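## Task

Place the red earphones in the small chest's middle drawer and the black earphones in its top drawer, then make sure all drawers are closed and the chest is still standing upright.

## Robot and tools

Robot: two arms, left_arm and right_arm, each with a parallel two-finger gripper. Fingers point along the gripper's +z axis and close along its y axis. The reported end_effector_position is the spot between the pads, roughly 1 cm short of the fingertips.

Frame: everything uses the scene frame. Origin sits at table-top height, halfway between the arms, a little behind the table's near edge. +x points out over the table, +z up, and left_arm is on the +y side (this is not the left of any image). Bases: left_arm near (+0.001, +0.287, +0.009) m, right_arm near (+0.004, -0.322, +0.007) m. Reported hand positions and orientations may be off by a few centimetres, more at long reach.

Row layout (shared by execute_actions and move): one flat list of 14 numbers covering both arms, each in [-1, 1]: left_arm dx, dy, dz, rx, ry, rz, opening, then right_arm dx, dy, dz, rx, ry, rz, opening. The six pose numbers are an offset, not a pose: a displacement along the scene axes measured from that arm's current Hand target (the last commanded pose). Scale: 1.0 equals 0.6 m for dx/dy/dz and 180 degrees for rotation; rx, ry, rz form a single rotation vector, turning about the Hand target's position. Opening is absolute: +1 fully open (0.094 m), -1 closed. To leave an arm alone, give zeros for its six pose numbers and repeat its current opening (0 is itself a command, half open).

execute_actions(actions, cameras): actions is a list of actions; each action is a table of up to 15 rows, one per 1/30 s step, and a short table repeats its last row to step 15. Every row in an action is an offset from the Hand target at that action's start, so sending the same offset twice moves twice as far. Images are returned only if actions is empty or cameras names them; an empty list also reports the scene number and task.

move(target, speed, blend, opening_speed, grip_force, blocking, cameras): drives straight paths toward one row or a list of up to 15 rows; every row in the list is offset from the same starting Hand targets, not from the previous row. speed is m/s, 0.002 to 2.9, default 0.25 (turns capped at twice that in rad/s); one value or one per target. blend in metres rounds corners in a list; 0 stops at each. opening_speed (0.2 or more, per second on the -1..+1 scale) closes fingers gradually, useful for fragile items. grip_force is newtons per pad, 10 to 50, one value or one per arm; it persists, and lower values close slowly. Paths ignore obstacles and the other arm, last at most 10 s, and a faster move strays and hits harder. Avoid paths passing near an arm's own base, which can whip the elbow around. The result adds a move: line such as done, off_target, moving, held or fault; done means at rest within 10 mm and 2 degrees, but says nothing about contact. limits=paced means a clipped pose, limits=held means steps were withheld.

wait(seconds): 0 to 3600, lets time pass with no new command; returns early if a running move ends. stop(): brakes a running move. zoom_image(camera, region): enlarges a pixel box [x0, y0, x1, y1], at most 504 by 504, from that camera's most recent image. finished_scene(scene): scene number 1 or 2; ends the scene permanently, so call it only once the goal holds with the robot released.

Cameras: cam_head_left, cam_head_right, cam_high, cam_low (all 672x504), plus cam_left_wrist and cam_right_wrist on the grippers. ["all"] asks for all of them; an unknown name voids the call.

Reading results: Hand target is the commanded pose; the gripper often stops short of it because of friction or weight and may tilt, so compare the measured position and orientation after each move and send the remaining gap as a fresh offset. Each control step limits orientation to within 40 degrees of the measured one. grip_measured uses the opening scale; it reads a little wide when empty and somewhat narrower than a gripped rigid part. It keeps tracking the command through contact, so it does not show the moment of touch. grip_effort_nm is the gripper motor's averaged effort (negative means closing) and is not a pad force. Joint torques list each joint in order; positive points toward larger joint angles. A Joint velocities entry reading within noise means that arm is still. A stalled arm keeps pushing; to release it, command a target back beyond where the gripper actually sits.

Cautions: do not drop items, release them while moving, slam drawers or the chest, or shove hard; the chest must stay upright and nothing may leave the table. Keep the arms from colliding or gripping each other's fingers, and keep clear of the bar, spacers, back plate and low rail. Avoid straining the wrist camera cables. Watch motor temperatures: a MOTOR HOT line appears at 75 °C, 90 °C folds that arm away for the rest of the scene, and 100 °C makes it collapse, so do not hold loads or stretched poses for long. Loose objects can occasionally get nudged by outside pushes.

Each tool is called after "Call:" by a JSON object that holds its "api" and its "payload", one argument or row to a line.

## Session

Call:
{"api": "execute_actions", "payload": {
  "actions": []
}}

Scene clock: 0.00 s.
left_arm: end_effector_position=(+0.3725, +0.2937, +0.1064) grip_measured=+1.000 grip_effort_nm=n/a end_effector_quat_wxyz=(+0.616, -0.014, +0.786, +0.053) | right_arm: end_effector_position=(+0.3902, -0.3559, +0.1307) grip_measured=+1.000 grip_effort_nm=n/a end_effector_quat_wxyz=(+0.660, +0.088, +0.745, -0.042)
Joint positions: left_arm=[-0.069 1.562 0.233 1.07 -0.149 0.029 0.094] | right_arm=[0.005 1.584 0.264 1.193 0.167 0.078 0.094]
Joint velocities: within noise
Joint torques (N m): no reading
Motor temperatures (°C): left_arm=[26 26 29 31 24 23 25] | right_arm=[24 31 32 28 25 22 23]
Heat: left arm: 31 °C; right arm: 32 °C.
Hand target: left_arm +0.3738, +0.2937, +0.1074; +0.617, -0.014, +0.785, +0.053 | right_arm +0.3917, -0.3561, +0.1348; +0.664, +0.089, +0.741, -0.042
Tool commands: left_gripper/opening=+1.0 right_gripper/opening=+1.0

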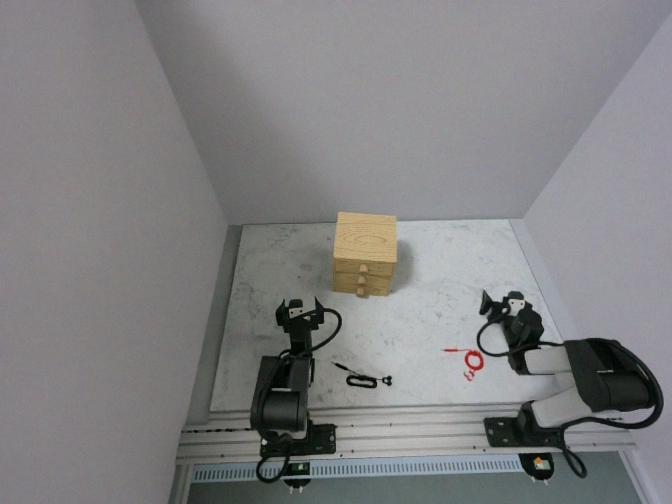

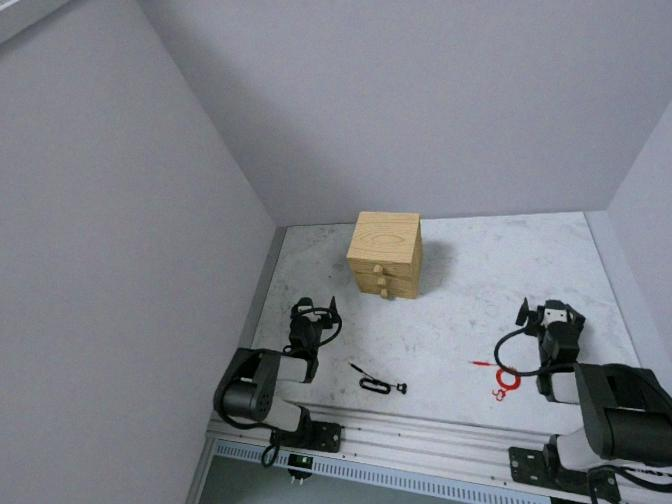

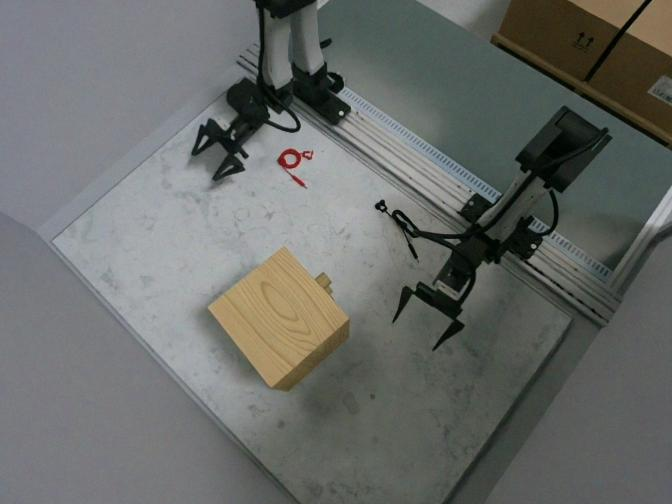

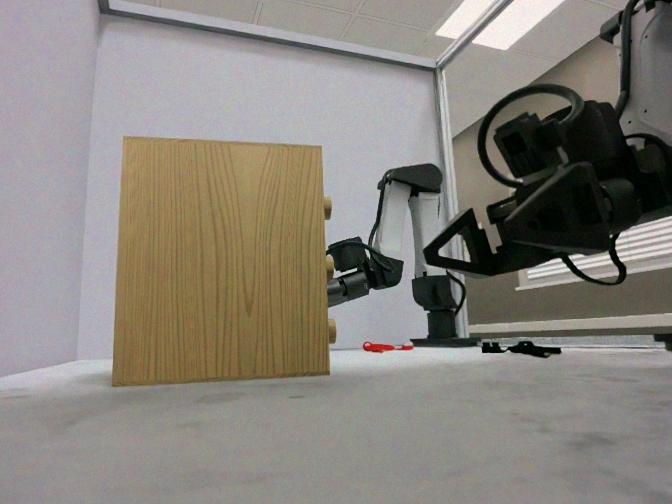

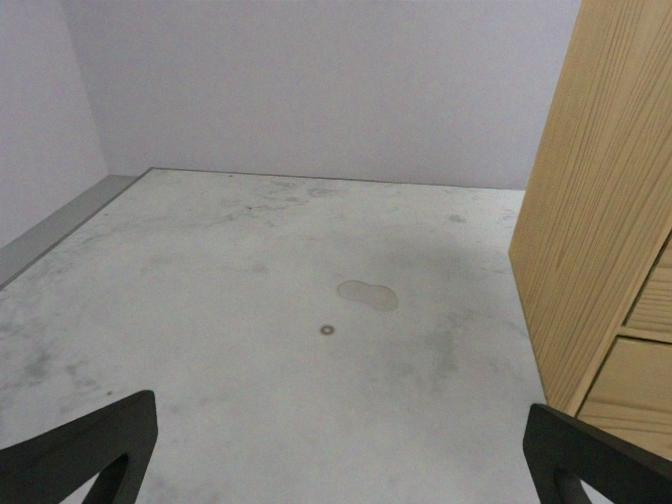

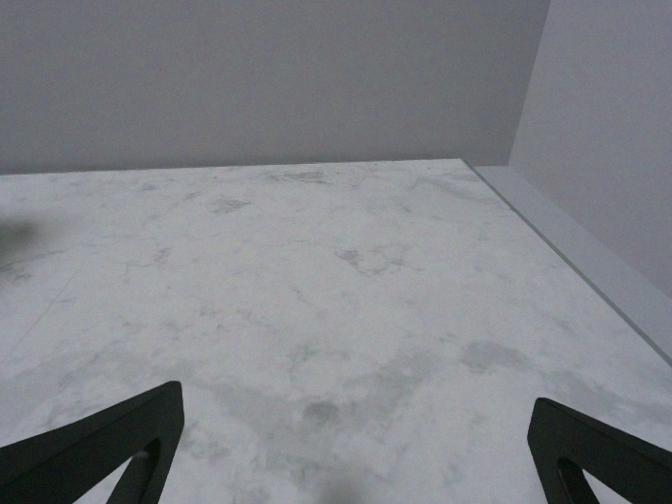

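Call:
{"api": "move", "payload": {
  "target": [-0.023,-0.323,0.188,-0.018,0.121,-0.068,1,-0.37,0.227,0.025,0.029,0.464,0.062,1],
  "speed": 0.35,
  "cameras": ["cam_head_left","cam_left_wrist","cam_right_wrist"]
}}

Scene clock: 21.30 s.
left_arm: end_effector_position=(+0.3540, +0.1035, +0.2118) grip_measured=+1.000 grip_effort_nm=-0.01 end_effector_quat_wxyz=(+0.452, +0.070, +0.889, -0.034) | right_arm: end_effector_position=(+0.1733, -0.2206, +0.1452) grip_measured=+1.000 grip_effort_nm=0.04 end_effector_quat_wxyz=(+0.010, -0.014, +1.000, +0.002)
Joint positions: left_arm=[-0.652 1.361 1.036 -0.381 -0.374 -0.303 0.094] | right_arm=[0.562 1.263 1.108 -1.394 0.005 0.516 0.094]
Joint torques (N m): left_arm=[-0.51 -3.85 11.84 2.18 -0.44 -0.01] | right_arm=[0.58 -2.99 7.54 0.01 -0.01 0.32]
Motor temperatures (°C): left_arm=[26 28 30 39 24 23 25] | right_arm=[24 33 34 34 25 22 23]
Heat: left arm: 39 °C; right arm: 34 °C.
Hand target: left_arm +0.3600, +0.0999, +0.2200; +0.459, +0.062, +0.886, -0.033 | right_arm +0.1697, -0.2199, +0.1498; -0.001, +0.000, +1.000, +0.000
Off the commanded pose: left_arm 0.011 m, 1 deg | right_arm 0.006 m, 2 deg.
move: off_target (left_arm)

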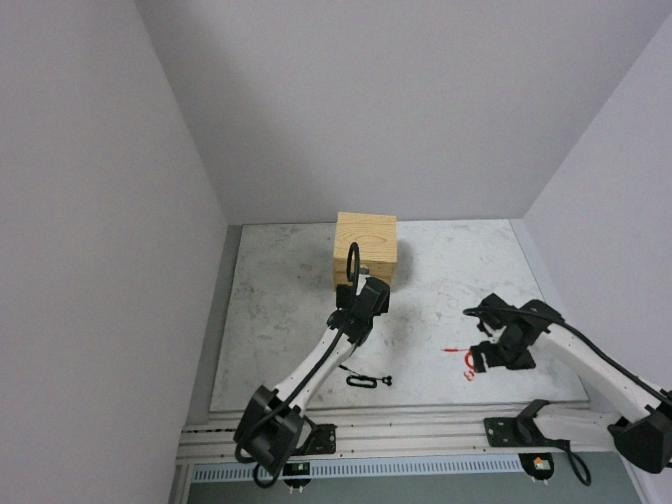

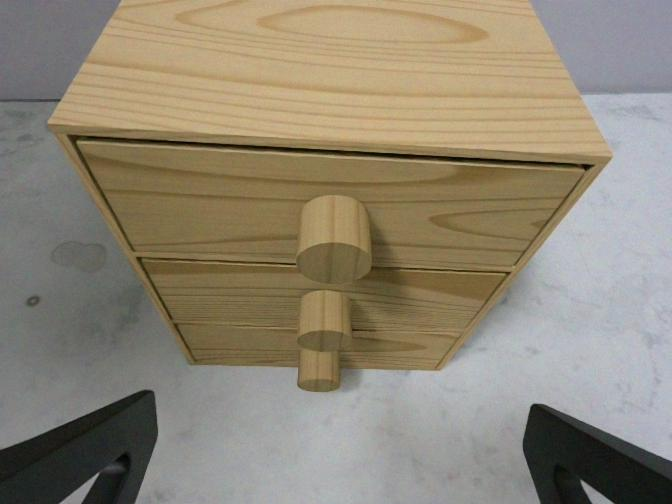

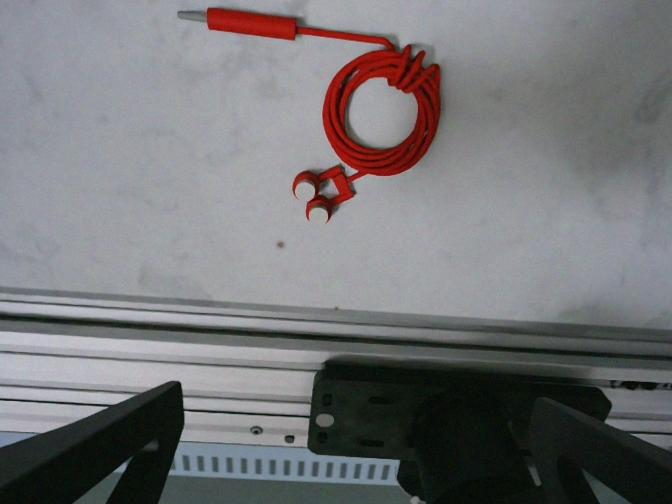

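Call:
{"api": "move", "payload": {
  "target": [
    [-0.015,0.007,-0.165,-0.0054,-0.0385,0.011,1,0.117,-0.045,-0.08,0,0,0,1],
    [0.117,-0.0065,-0.165,-0.0054,-0.0385,0.011,1,0.117,-0.045,-0.158,0,0,0,1]
  ],
  "speed": [0.25,0.12],
  "cameras": ["cam_left_wrist","cam_right_wrist"]
}}

Scene clock: 59.17 s.
left_arm: end_effector_position=(+0.4189, +0.0988, +0.1151) grip_measured=+1.000 grip_effort_nm=-0.01 end_effector_quat_wxyz=(+0.502, +0.044, +0.863, -0.028) | right_arm: end_effector_position=(+0.2448, -0.2447, +0.0611) grip_measured=+1.000 grip_effort_nm=0.04 end_effector_quat_wxyz=(+0.013, -0.005, +1.000, +0.001)
Joint positions: left_arm=[-0.582 1.698 0.837 0.279 -0.388 -0.253 0.094] | right_arm=[0.332 1.512 0.972 -1.003 0.003 0.305 0.094]
Joint torques (N m): left_arm=[0.72 -5.68 10.62 2.59 -0.24 0.32] | right_arm=[-0.43 -4.93 4.33 0.38 0.01 0.01]
Motor temperatures (°C): left_arm=[26 28 36 41 24 23 25] | right_arm=[24 32 37 30 25 22 23]
Heat: left arm: 41 °C; right arm: 37 °C.
Hand target: left_arm +0.4302, +0.0960, +0.1212; +0.513, +0.045, +0.857, -0.029 | right_arm +0.2399, -0.2469, +0.0550; -0.001, -0.001, +1.000, +0.000
Off the commanded pose: left_arm 0.013 m, 1 deg | right_arm 0.008 m, 2 deg.
move: off_target (left_arm)

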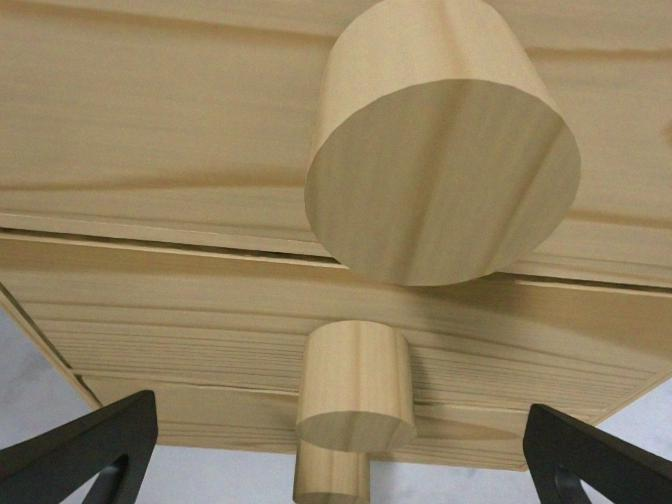

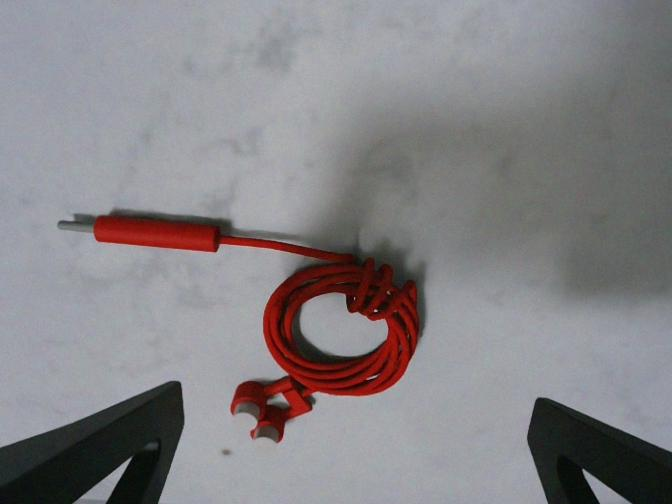

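Call:
{"api": "move", "payload": {
  "target": [
    [0.02,-0.005,-0.01,0,0,0,1,-0.017,0.007,-0.092,0,0,0,1],
    [0.02,-0.005,-0.01,0,0,0,-1,-0.017,0.007,-0.092,0,0,0,-1],
    [0.008,-0.004,-0.008,0,0,0,-1,-0.017,0.007,0.1,0,0,0,-1],
    [-0.145,0.013,-0.006,0,0,0,-1,-0.017,0.007,0.25,0,0,0,-1]
  ],
  "speed": [0.08,0.1,0.1,0.12],
  "cameras": ["cam_left_wrist","cam_right_wrist","cam_head_left","cam_high"]
}}

Scene clock: 76.13 s.
left_arm: end_effector_position=(+0.3451, +0.1006, +0.1094) grip_measured=-0.430 grip_effort_nm=-1.04 end_effector_quat_wxyz=(+0.499, +0.052, +0.864, -0.031) | right_arm: end_effector_position=(+0.2432, -0.2379, +0.1949) grip_measured=-0.889 grip_effort_nm=-0.99 end_effector_quat_wxyz=(+0.039, -0.009, +0.999, +0.017)
Joint positions: left_arm=[-0.721 1.477 0.607 0.248 -0.488 -0.33 0.027] | right_arm=[0.35 1.442 1.443 -1.484 -0.009 0.315 0.005]
Joint torques (N m): left_arm=[-0.65 -8.17 6.42 2.46 -0.55 0.11] | right_arm=[0.4 -6.74 7.56 -0.22 0.11 0.18]
Heat: left arm: 41 °C; right arm: 37 °C.
Hand target: left_arm +0.3432, +0.1037, +0.1176; +0.513, +0.045, +0.857, -0.029 | right_arm +0.2297, -0.2427, +0.2049; -0.001, +0.000, +1.000, +0.000
Off the commanded pose: left_arm 0.009 m, 2 deg | right_arm 0.017 m, 5 deg.
joint sent to its limit (right arm) — joint 4 (wrist pitch), lower limit. The joint targets are off in orientation, not in position.
move: off_target (right_arm); target 2's new opening was sent with left_arm's hand 0.013 m and 1 deg from that target
Images, in order (width x height): cam_head_left 672x504, cam_high 672x504, cam_left_wrist 672x504, cam_right_wrist 672x504.

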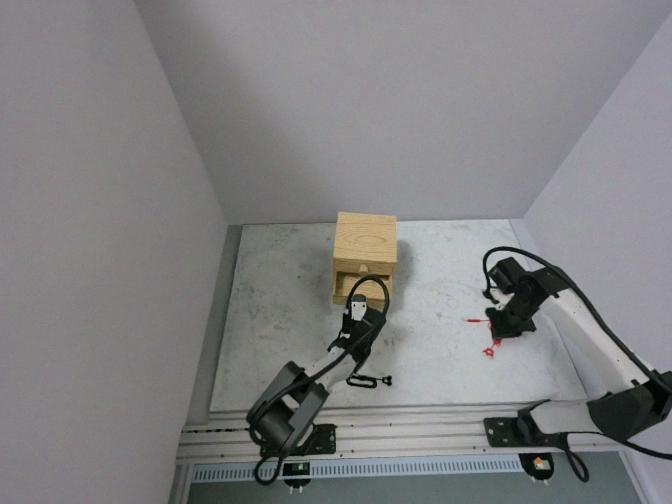

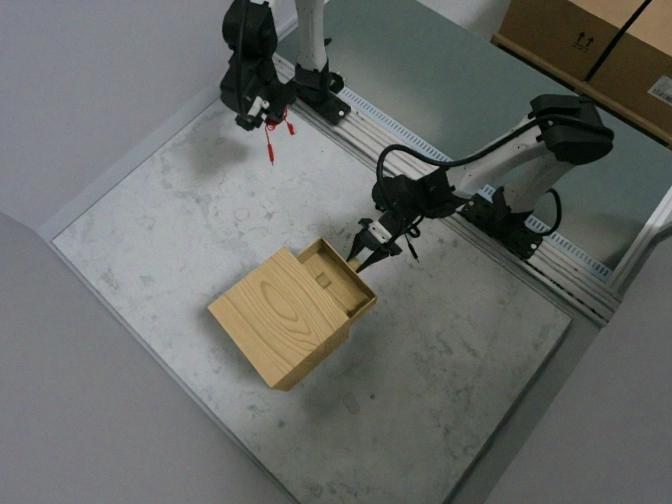

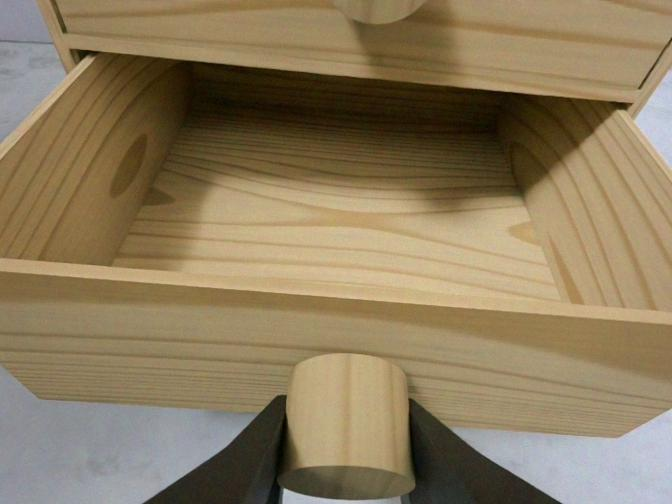

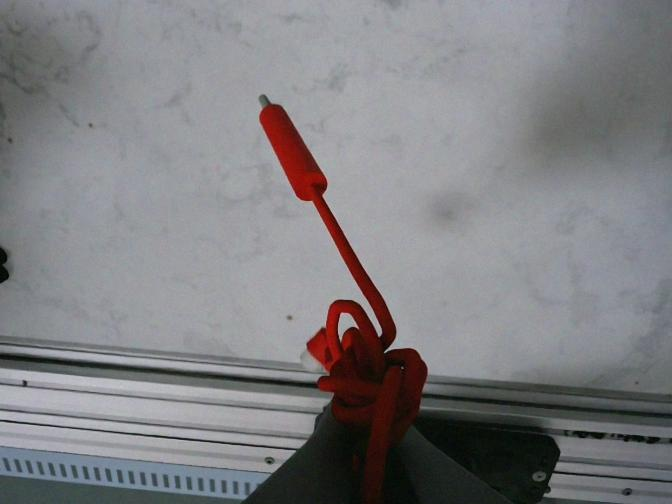

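Call:
{"api": "move", "payload": {
  "target": [
    [0,0,0,0,0,0,-1,0.04,0.05,0.17,0,0,0.05,-1],
    [0,0,0,0,0,0,-1,0.263,0.551,0.175,0,0,0.5,-1],
    [0,0,0,0,0,0,-1,0.263,0.551,0.0,0,0,0.5,-1]
  ],
  "speed": [0.25,0.3,0.15],
  "blend": [0.04,0.01,0],
  "cameras": ["cam_left_wrist","cam_right_wrist","cam_head_left","cam_low"]
}}

Scene clock: 92.77 s.
left_arm: end_effector_position=(+0.3450, +0.1008, +0.1092) grip_measured=-0.430 grip_effort_nm=-1.04 end_effector_quat_wxyz=(+0.499, +0.052, +0.865, -0.030) | right_arm: end_effector_position=(+0.3938, +0.0873, +0.2103) grip_measured=-0.889 grip_effort_nm=-0.99 end_effector_quat_wxyz=(-0.265, +0.675, -0.689, -0.011)
Joint positions: left_arm=[-0.721 1.477 0.607 0.247 -0.488 -0.331 0.027] | right_arm=[0.826 2.483 2.844 -1.391 -0.005 -0.74 0.005]
Joint torques (N m): left_arm=[-0.61 -8.23 6.42 2.47 -0.55 0.12] | right_arm=[0.87 -12.72 7.17 1.09 0.03 -0.11]
Heat: left arm: 43 °C; right arm: 40 °C.
Hand target: left_arm +0.3432, +0.1037, +0.1176; +0.513, +0.045, +0.857, -0.029 | right_arm +0.3874, +0.0879, +0.2048; +0.001, +0.707, -0.707, +0.001
Off the commanded pose: left_arm 0.009 m, 2 deg | right_arm 0.008 m, 31 deg.
elbow stopped short (right arm): the move would have taken joint 3 (elbow) straighter than the controller allows.
move: off_target (right_arm); limits=paced
Images, in order (width x height): cam_head_left 672x504, cam_low 672x504, cam_left_wrist 672x504, cam_right_wrist 672x504.

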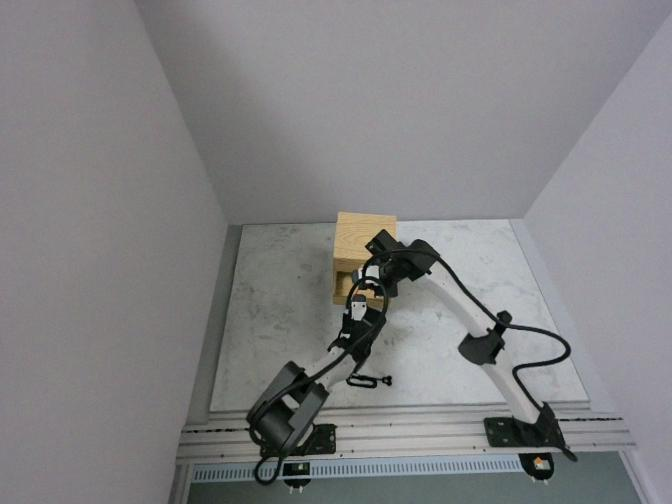

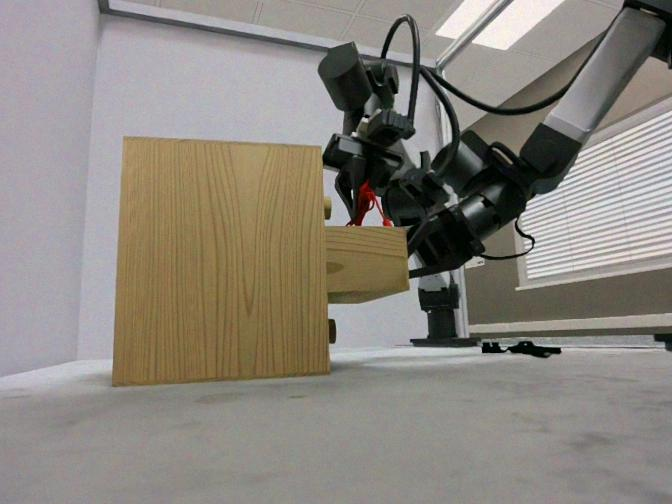

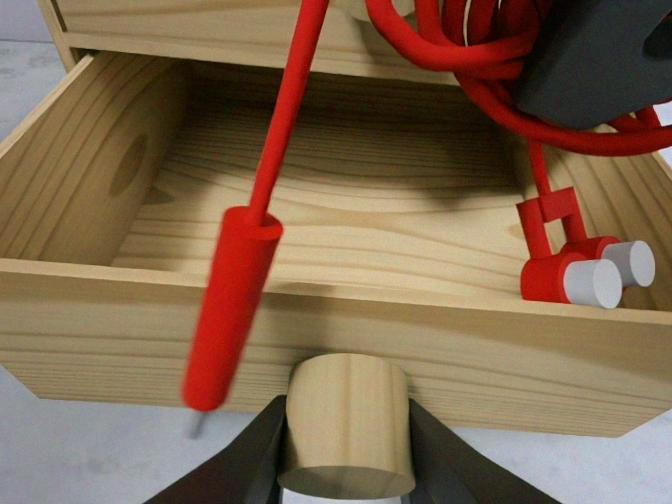

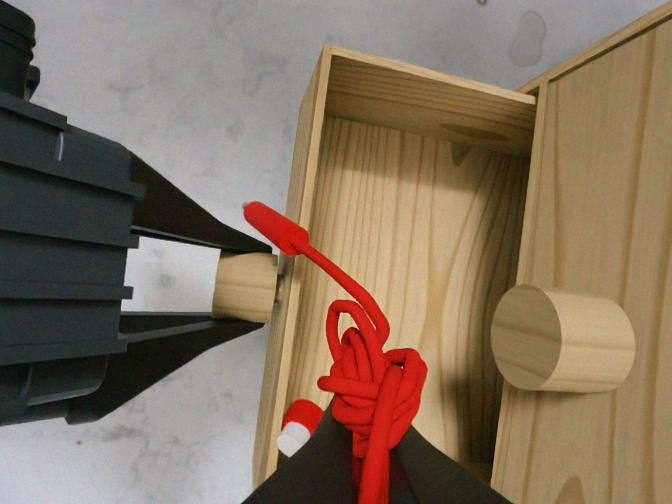

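Call:
{"api": "move", "payload": {
  "target": [
    [-0.043,0.004,0,0,0,0,-1,-0.008,0.035,0.01,0,0,-0.139,-1],
    [-0.043,0.004,0,0,0,0,-1,-0.008,0.035,-0.06,0,0,-0.139,-1]
  ],
  "speed": 0.1,
  "cameras": ["cam_left_wrist","cam_right_wrist","cam_low"]
}}

Scene clock: 111.00 s.
left_arm: end_effector_position=(+0.3188, +0.1036, +0.1100) grip_measured=-0.430 grip_effort_nm=-1.04 end_effector_quat_wxyz=(+0.499, +0.051, +0.865, -0.029) | right_arm: end_effector_position=(+0.3856, +0.1068, +0.1761) grip_measured=-0.889 grip_effort_nm=-0.99 end_effector_quat_wxyz=(+0.235, -0.525, +0.816, +0.057)
Joint positions: left_arm=[-0.784 1.384 0.544 0.193 -0.541 -0.375 0.027] | right_arm=[0.867 2.549 2.844 -1.373 0.018 -0.298 0.005]
Joint torques (N m): left_arm=[-0.69 -7.21 6.5 2.46 -0.57 0.12] | right_arm=[0.31 -12.75 7.32 1.21 -0.11 0.09]
Motor temperatures (°C): left_arm=[26 33 38 44 24 23 27] | right_arm=[24 46 40 30 25 22 25]
Heat: left arm: 44 °C; right arm: 46 °C.
Hand target: left_arm +0.3174, +0.1061, +0.1177; +0.513, +0.045, +0.857, -0.029 | right_arm +0.3826, +0.1089, +0.1688; -0.001, -0.538, +0.843, -0.001
Off the commanded pose: left_arm 0.008 m, 2 deg | right_arm 0.008 m, 28 deg.
elbow stopped short (right arm): the move would have taken joint 3 (elbow) straighter than the controller allows.
move: off_target (right_arm)
Images, in order (width x height): cam_low 672x504, cam_left_wrist 672x504, cam_right_wrist 672x504.

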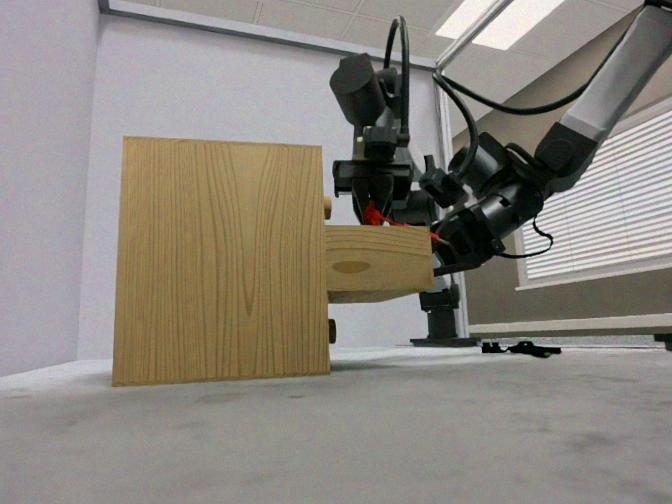

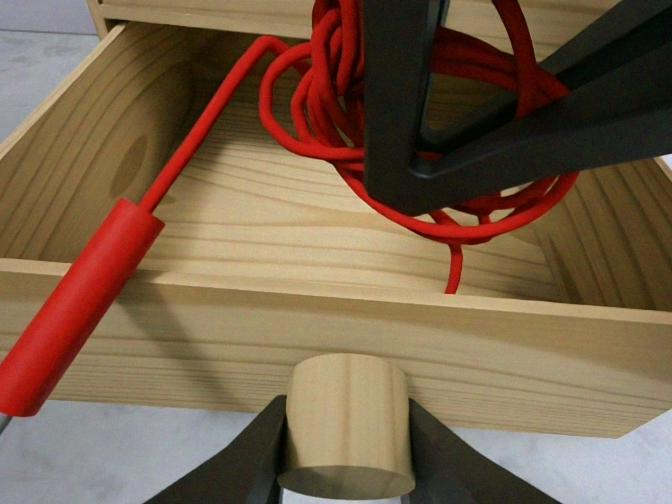

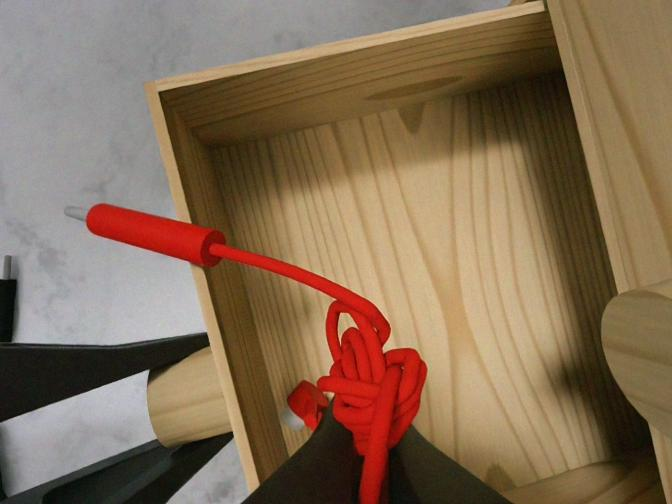

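Call:
{"api": "move", "payload": {
  "target": [
    [0,0,0,0,0,0,-1,0.01,-0.01,0.12,0,0,0,-1],
    [0,0,0,0,0,0,-1,0.025,0.0,0.12,0,0,-0.1,-1]
  ],
  "speed": 0.15,
  "cameras": ["cam_left_wrist","cam_right_wrist"]
}}

Scene clock: 132.47 s.
left_arm: end_effector_position=(+0.3188, +0.1036, +0.1100) grip_measured=-0.430 grip_effort_nm=-1.04 end_effector_quat_wxyz=(+0.499, +0.051, +0.865, -0.029) | right_arm: end_effector_position=(+0.3960, +0.1098, +0.2168) grip_measured=-0.889 grip_effort_nm=-0.99 end_effector_quat_wxyz=(+0.279, -0.390, +0.870, +0.113)
Joint positions: left_arm=[-0.784 1.384 0.544 0.193 -0.541 -0.375 0.027] | right_arm=[0.858 2.491 2.844 -1.308 0.02 -0.008 0.005]
Joint torques (N m): left_arm=[-0.66 -7.2 6.53 2.45 -0.58 0.12] | right_arm=[-0.44 -16.39 7.27 1.72 -0.06 0.07]
Motor temperatures (°C): left_arm=[26 33 37 46 25 23 28] | right_arm=[24 55 41 30 25 22 25]
Heat: left arm: 46 °C; right arm: 55 °C.
Hand target: left_arm +0.3174, +0.1061, +0.1177; +0.513, +0.045, +0.857, -0.029 | right_arm +0.3977, +0.1089, +0.2409; -0.001, -0.399, +0.917, +0.000
Off the commanded pose: left_arm 0.008 m, 2 deg | right_arm 0.024 m, 35 deg.
elbow stopped short (right arm): the move would have taken joint 3 (elbow) straighter than the controller allows.
move: off_target (right_arm)

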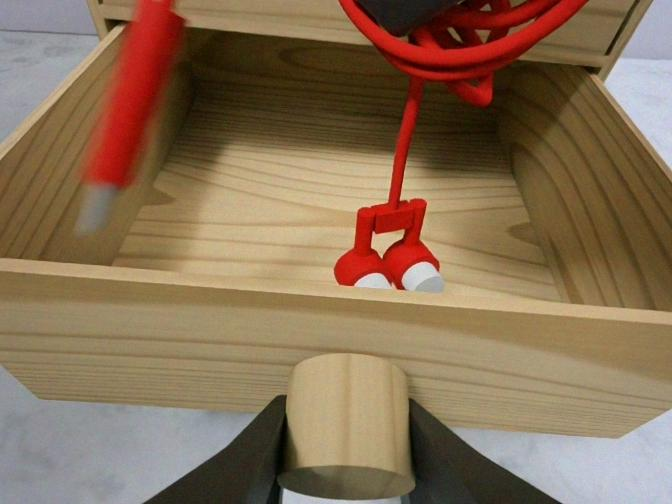

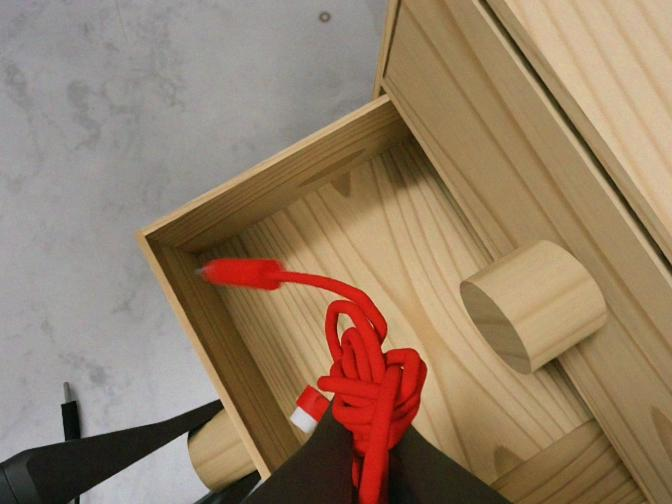

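Call:
{"api": "move", "payload": {
  "target": [0,0,0,0,0,0,-1,0.01,0.005,-0.115,0,0,-0.06,-1],
  "speed": 0.1,
  "cameras": ["cam_left_wrist","cam_right_wrist"]
}}

Scene clock: 142.93 s.
left_arm: end_effector_position=(+0.3188, +0.1036, +0.1100) grip_measured=-0.430 grip_effort_nm=-1.04 end_effector_quat_wxyz=(+0.499, +0.051, +0.865, -0.029) | right_arm: end_effector_position=(+0.4018, +0.1115, +0.1779) grip_measured=-0.889 grip_effort_nm=-0.99 end_effector_quat_wxyz=(+0.239, -0.310, +0.912, +0.121)
Joint positions: left_arm=[-0.784 1.384 0.544 0.193 -0.541 -0.375 0.027] | right_arm=[0.852 2.56 2.844 -1.308 0.018 0.173 0.005]
Joint torques (N m): left_arm=[-0.69 -7.2 6.5 2.46 -0.58 0.13] | right_arm=[-0.32 -12.97 7.42 1.43 -0.05 0.14]
Motor temperatures (°C): left_arm=[26 33 37 46 25 23 28] | right_arm=[24 57 42 31 25 22 25]
Heat: left arm: 46 °C; right arm: 57 °C.
Hand target: left_arm +0.3174, +0.1061, +0.1177; +0.513, +0.045, +0.857, -0.029 | right_arm +0.4036, +0.1119, +0.1718; -0.001, -0.311, +0.950, +0.000
Off the commanded pose: left_arm 0.008 m, 2 deg | right_arm 0.006 m, 31 deg.
elbow stopped short (right arm): the move would have taken joint 3 (elbow) straighter than the controller allows.
move: off_target (right_arm)

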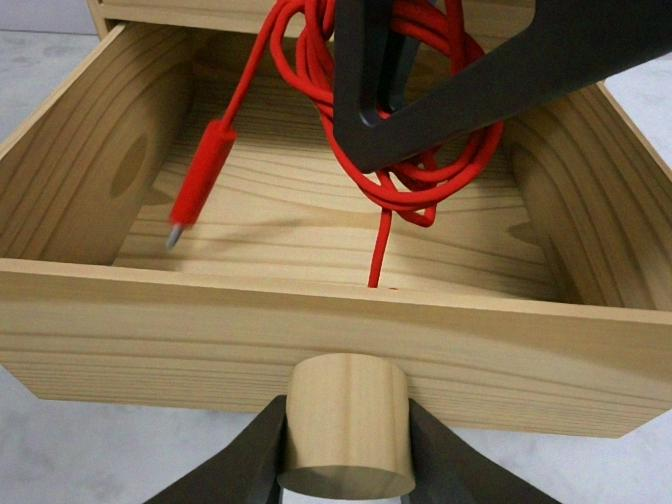

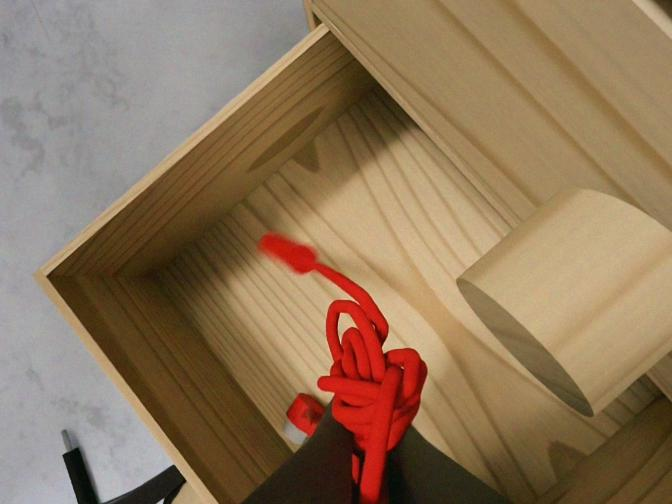

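Call:
{"api": "move", "payload": {
  "target": [
    [0,0,0,0,0,0,-1,-0.014,0,-0.04,0,0,0,-1],
    [0,0,0,0,0,0,-1,-0.014,0,-0.04,0,0,0,-0.35],
    [0,0,0,0,0,0,-1,-0.02,0,0.2,0,0,0,-0.35],
    [0,0,0,0,0,0,-1,-0.15,-0.45,0.2,0,0,0,-0.35]
  ],
  "speed": [0.1,0.1,0.15,0.3],
  "blend": [0,0,0.03,0],
  "opening_speed": 0.8,
  "cameras": ["cam_left_wrist","cam_head_left"]
}}

Scene clock: 161.10 s.
left_arm: end_effector_position=(+0.3186, +0.1037, +0.1097) grip_measured=-0.430 grip_effort_nm=-1.04 end_effector_quat_wxyz=(+0.498, +0.051, +0.865, -0.029) | right_arm: end_effector_position=(+0.3329, -0.1442, +0.2945) grip_measured=-0.352 grip_effort_nm=0.13 end_effector_quat_wxyz=(+0.209, -0.301, +0.929, +0.044)
Joint positions: left_arm=[-0.784 1.384 0.544 0.192 -0.541 -0.375 0.027] | right_arm=[0.506 1.714 2.056 -1.478 -0.014 -0.133 0.03]
Joint torques (N m): left_arm=[-0.69 -7.19 6.52 2.47 -0.57 0.14] | right_arm=[-0.31 -9.77 4.26 0.47 0.11 -0.11]
Motor temperatures (°C): left_arm=[26 33 36 46 25 23 28] | right_arm=[24 61 42 31 25 22 25]
Heat: left arm: 46 °C; right arm: 61 °C.
Hand target: left_arm +0.3174, +0.1061, +0.1177; +0.513, +0.045, +0.857, -0.029 | right_arm +0.3136, -0.1580, +0.2918; -0.001, -0.311, +0.950, +0.000
Off the commanded pose: left_arm 0.008 m, 2 deg | right_arm 0.024 m, 25 deg.
elbow stopped short (right arm): the move would have taken joint 3 (elbow) straighter than the controller allows.
joint sent to its limit (right arm) — joint 4 (wrist pitch), lower limit. The joint targets are off in orientation, not in position.
move: off_target (right_arm); target 2's new opening was sent with right_arm's hand 0.013 m and 29 deg from that target; limits=paced
Images, in order (width x height): cam_head_left 672x504, cam_left_wrist 672x504.

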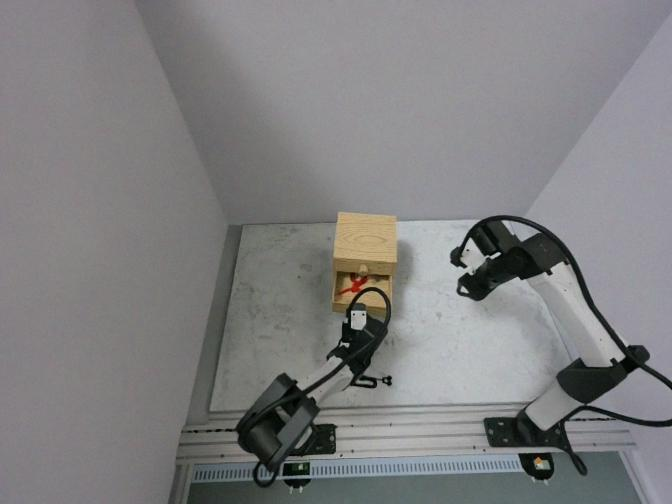

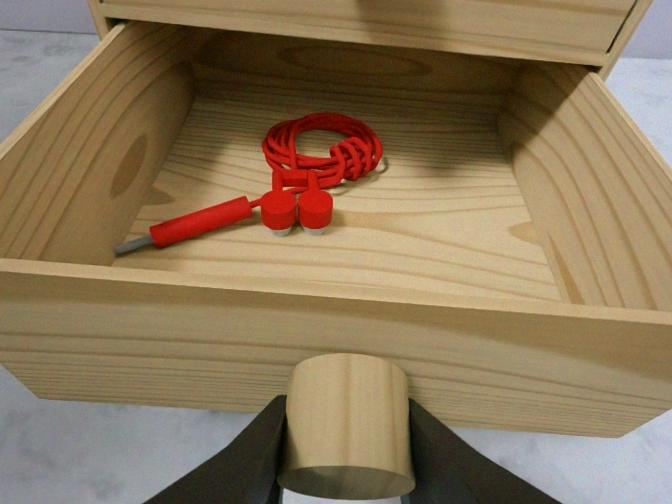

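Call:
{"api": "move", "payload": {
  "target": [
    [0.215,-0.022,-0.004,0,0,0,-1,0,0,0,0,0,0,-0.35],
    [0.215,-0.022,-0.004,0,0,0,1,0,0,0,0,0,0,-0.35],
    [0.07,-0.001,-0.004,0,0,0,1,0,0,0,0,0,0,-0.35],
    [0.0,0.35,0.19,0,0,0,1,-0.15,0.18,-0.04,0,0,0.15,-0.35],
    [0.0,0.36,0.19,0,0,0,1,-0.306,0.363,-0.203,0,0,0.3,-0.35],
    [0.0,0.36,0.19,0,0,0,1,-0.306,0.363,-0.203,0,0,0.3,1]
  ],
  "speed": [0.12,0.1,0.2,0.3,0.25,0.1],
  "blend": [0,0,0.02,0.04,0,0],
  "cameras": ["cam_head_left","cam_low","cam_right_wrist"]
}}

Scene clock: 194.33 s.
left_arm: end_effector_position=(+0.3130, +0.3191, +0.2193) grip_measured=+0.998 grip_effort_nm=0.12 end_effector_quat_wxyz=(+0.504, +0.038, +0.862, -0.036) | right_arm: end_effector_position=(+0.1352, +0.0708, +0.1707) grip_measured=+0.997 grip_effort_nm=0.14 end_effector_quat_wxyz=(-0.045, +0.702, -0.710, -0.024)
Joint positions: left_arm=[0.274 0.918 0.716 -0.366 0.351 0.185 0.094] | right_arm=[1.267 2.058 2.078 -1.484 -0.001 -0.311 0.094]
Joint torques (N m): left_arm=[0.62 -0.77 12 2.37 0.1 0.31] | right_arm=[0.43 -9.98 7.49 -0.19 0.05 -0.13]
Motor temperatures (°C): left_arm=[26 33 37 47 25 23 28] | right_arm=[24 56 39 30 25 22 24]
Heat: left arm: 47 °C; right arm: 56 °C.
Hand target: left_arm +0.3175, +0.3222, +0.2317; +0.513, +0.045, +0.857, -0.029 | right_arm +0.1301, +0.0598, +0.1700; +0.000, +0.708, -0.706, +0.001
Off the commanded pose: left_arm 0.013 m, 2 deg | right_arm 0.012 m, 6 deg.
joint sent to its limit (right arm) — joint 4 (wrist pitch), lower limit. The joint targets are off in orientation, not in position.
move: off_target (left_arm, right_arm); target 2's new opening was sent with left_arm's hand 0.016 m and 1 deg from that target; target 6's new opening was sent with right_arm's hand 0.012 m and 6 deg from that target

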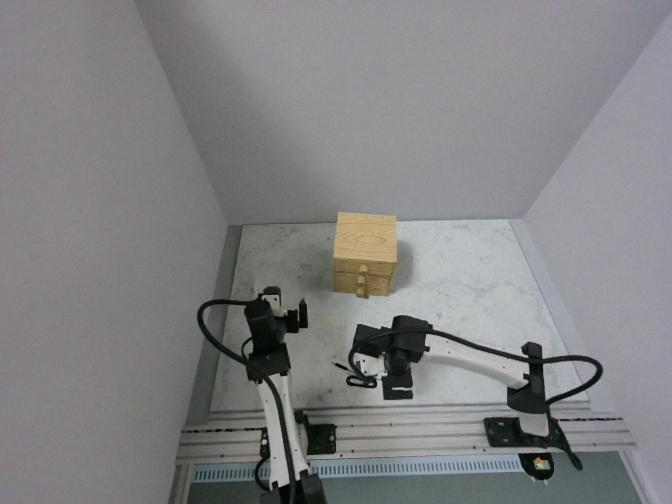

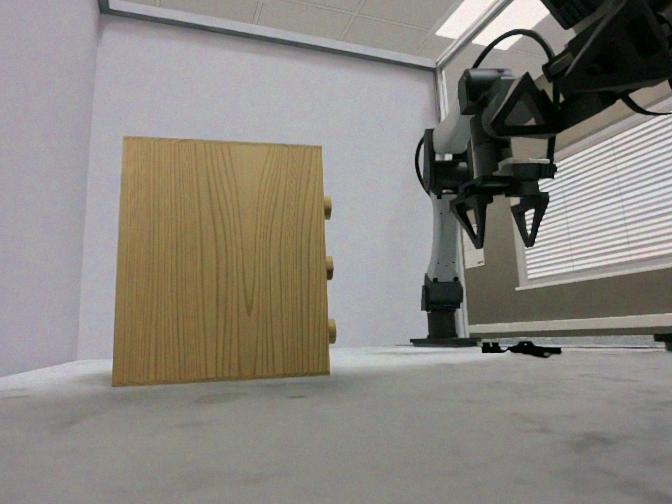

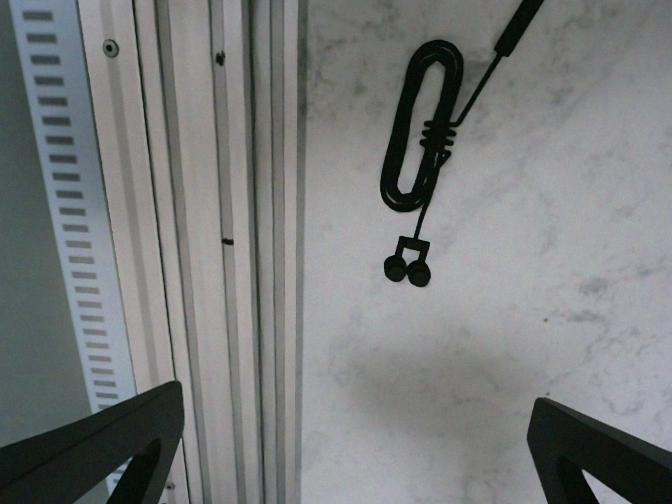

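Call:
{"api": "move", "payload": {
  "target": [0,0,0,0,0,0,1,0.077,0.133,-0.19,0,0,-0.072,1],
  "cameras": ["cam_right_wrist"]
}}

Scene clock: 206.60 s.
left_arm: end_effector_position=(+0.3130, +0.3191, +0.2192) grip_measured=+0.998 grip_effort_nm=0.12 end_effector_quat_wxyz=(+0.504, +0.038, +0.862, -0.036) | right_arm: end_effector_position=(+0.1761, +0.1448, +0.0607) grip_measured=+0.998 grip_effort_nm=0.14 end_effector_quat_wxyz=(+0.014, -0.629, +0.777, +0.009)
Joint positions: left_arm=[0.274 0.918 0.716 -0.366 0.351 0.185 0.094] | right_arm=[1.236 2.556 2.49 -1.468 -0.001 -0.143 0.094]
Joint torques (N m): left_arm=[0.61 -0.8 12.03 2.37 0.1 0.31] | right_arm=[-0.17 -12.78 7.49 0.04 0.06 0.07]
Heat: left arm: 48 °C; right arm: 54 °C.
Hand target: left_arm +0.3174, +0.3222, +0.2317; +0.513, +0.045, +0.857, -0.029 | right_arm +0.1762, +0.1395, +0.0560; -0.001, -0.624, +0.781, -0.001
Off the commanded pose: left_arm 0.014 m, 2 deg | right_arm 0.007 m, 2 deg.
move: done

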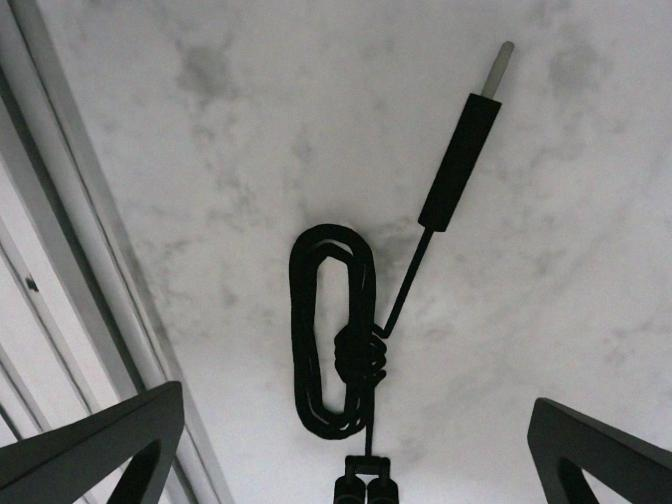

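Call:
{"api": "move", "payload": {
  "target": [
    [0,0,0,0,0,0,1,-0.014,-0.016,-0.095,0,0,0,1],
    [0,0,0,0,0,0,1,-0.014,-0.016,-0.095,0,0,0,-1],
    [0,0,0,0,0,0,1,-0.014,-0.016,0.15,0,0,0,-1],
    [0.03,-0.1,0,0,0,0,1,0.1,-0.5,0.38,0,0,0,-1],
    [0.0627,-0.366,-0.065,0,0,0,1,0.1,-0.5,0.38,0,0,0,-1],
    [0.204,-0.381,-0.065,0,0,0,1,0.1,-0.5,0.38,0,0,0,-1]
  ],
  "speed": [0.12,0.1,0.2,0.3,0.25,0.12],
  "blend": [0,0,0.03,0.03,0.01,0],
  "cameras": ["cam_left_wrist","cam_right_wrist"]
}}

Scene clock: 224.57 s.
left_arm: end_effector_position=(+0.4283, +0.0961, +0.1846) grip_measured=+0.998 grip_effort_nm=0.12 end_effector_quat_wxyz=(+0.502, +0.045, +0.863, -0.028) | right_arm: end_effector_position=(+0.2529, -0.1474, +0.2908) grip_measured=-0.786 grip_effort_nm=-0.99 end_effector_quat_wxyz=(+0.205, -0.608, +0.767, -0.012)
Joint positions: left_arm=[-0.571 1.608 1.048 -0.021 -0.377 -0.244 0.094] | right_arm=[0.629 1.455 1.783 -1.48 -0.001 -0.729 0.01]
Joint torques (N m): left_arm=[0.72 -5.63 11.73 2.59 -0.22 0.28] | right_arm=[-0.27 -6.42 4.33 0.45 -0.01 -0.11]
Motor temperatures (°C): left_arm=[26 30 40 49 24 23 27] | right_arm=[24 59 39 29 25 22 24]
Heat: left arm: 49 °C; right arm: 59 °C.
Hand target: left_arm +0.4398, +0.0935, +0.1927; +0.513, +0.045, +0.857, -0.029 | right_arm +0.2362, -0.1606, +0.2839; -0.001, -0.624, +0.781, -0.001
Off the commanded pose: left_arm 0.014 m, 1 deg | right_arm 0.022 m, 24 deg.
joint sent to its limit (right arm) — joint 4 (wrist pitch), lower limit. The joint targets are off in orientation, not in position.
move: off_target (left_arm, right_arm); target 2's new opening was sent with right_arm's hand 0.019 m and 1 deg from that target

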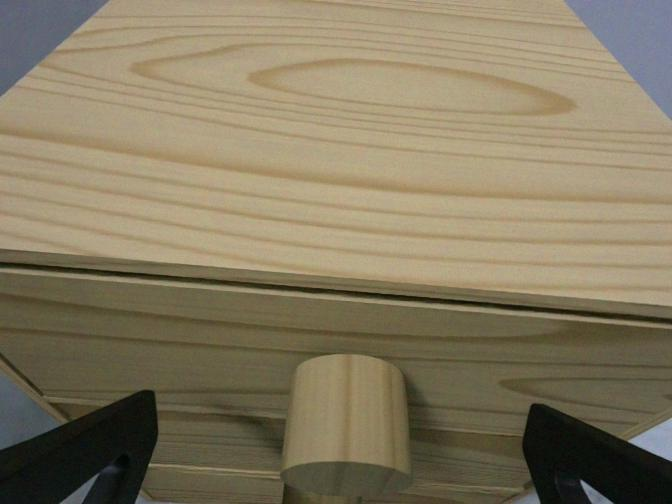

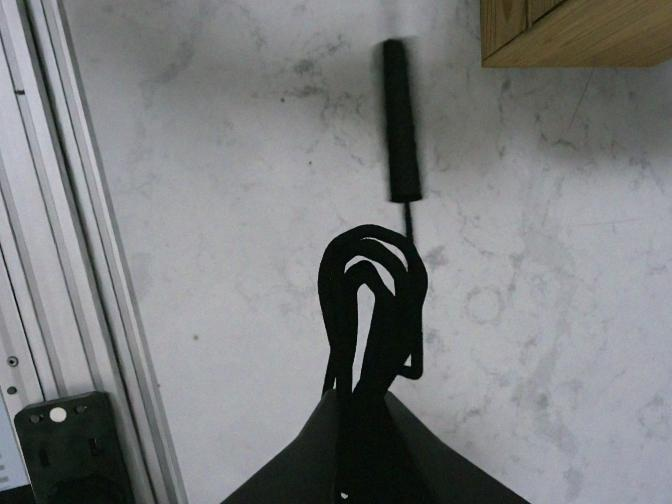

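Call:
{"api": "move", "payload": {
  "target": [
    [0.004,0,0,0,0,0,-1,0,0,0.05,0,0,0,-1],
    [-0.17,0.018,0.0,0,0,0,-1,0,0,0.05,0,0,0.02,-1],
    [-0.17,0.018,0.0,0,0,0,-1,0.238,0.41,0.06,0,0,0.04,-1],
    [-0.17,0.018,0.0,0,0,0,-1,0.238,0.41,-0.06,0,0,0.04,-1]
  ],
  "speed": [0.1,0.1,0.25,0.15],
  "cameras": ["cam_left_wrist","cam_right_wrist"]
}}

Scene clock: 242.17 s.
left_arm: end_effector_position=(+0.3401, +0.1012, +0.1854) grip_measured=-0.428 grip_effort_nm=-1.04 end_effector_quat_wxyz=(+0.499, +0.053, +0.865, -0.029) | right_arm: end_effector_position=(+0.3828, +0.0869, +0.2553) grip_measured=-0.786 grip_effort_nm=-0.99 end_effector_quat_wxyz=(-0.307, +0.644, -0.701, -0.018)
Joint positions: left_arm=[-0.729 1.312 0.814 -0.128 -0.495 -0.334 0.027] | right_arm=[0.847 2.401 2.843 -1.384 0.015 -0.662 0.01]
Joint torques (N m): left_arm=[-0.68 -7.45 7.28 2.5 -0.55 0.09] | right_arm=[0.18 -11.89 7.13 1.24 -0.03 0.09]
Motor temperatures (°C): left_arm=[26 31 42 49 24 23 28] | right_arm=[24 54 39 30 25 22 25]
Heat: left arm: 49 °C; right arm: 54 °C.
Hand target: left_arm +0.3378, +0.1044, +0.1927; +0.513, +0.045, +0.857, -0.029 | right_arm +0.3789, +0.0856, +0.2481; +0.000, +0.672, -0.740, +0.001
Off the commanded pose: left_arm 0.008 m, 2 deg | right_arm 0.008 m, 36 deg.
elbow stopped short (right arm): the move would have taken joint 3 (elbow) straighter than the controller allows.
move: off_target (right_arm); limits=paced

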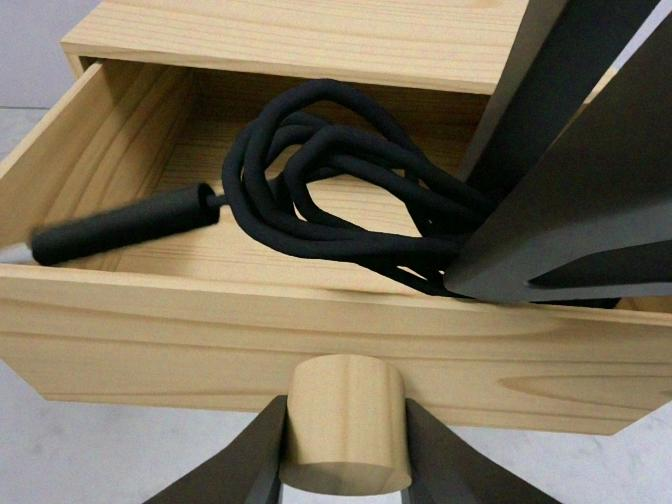

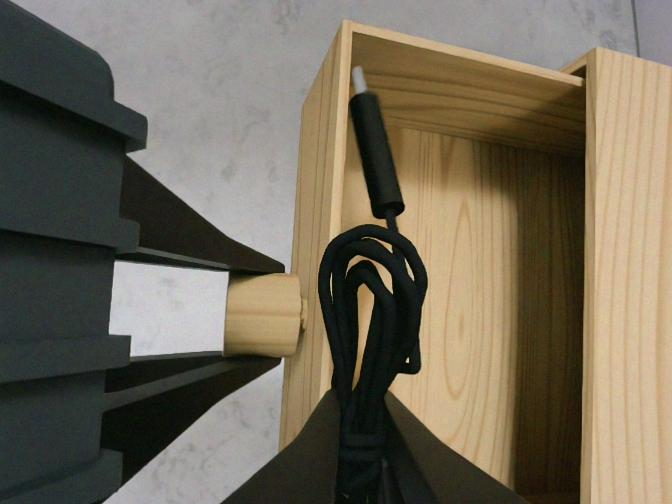

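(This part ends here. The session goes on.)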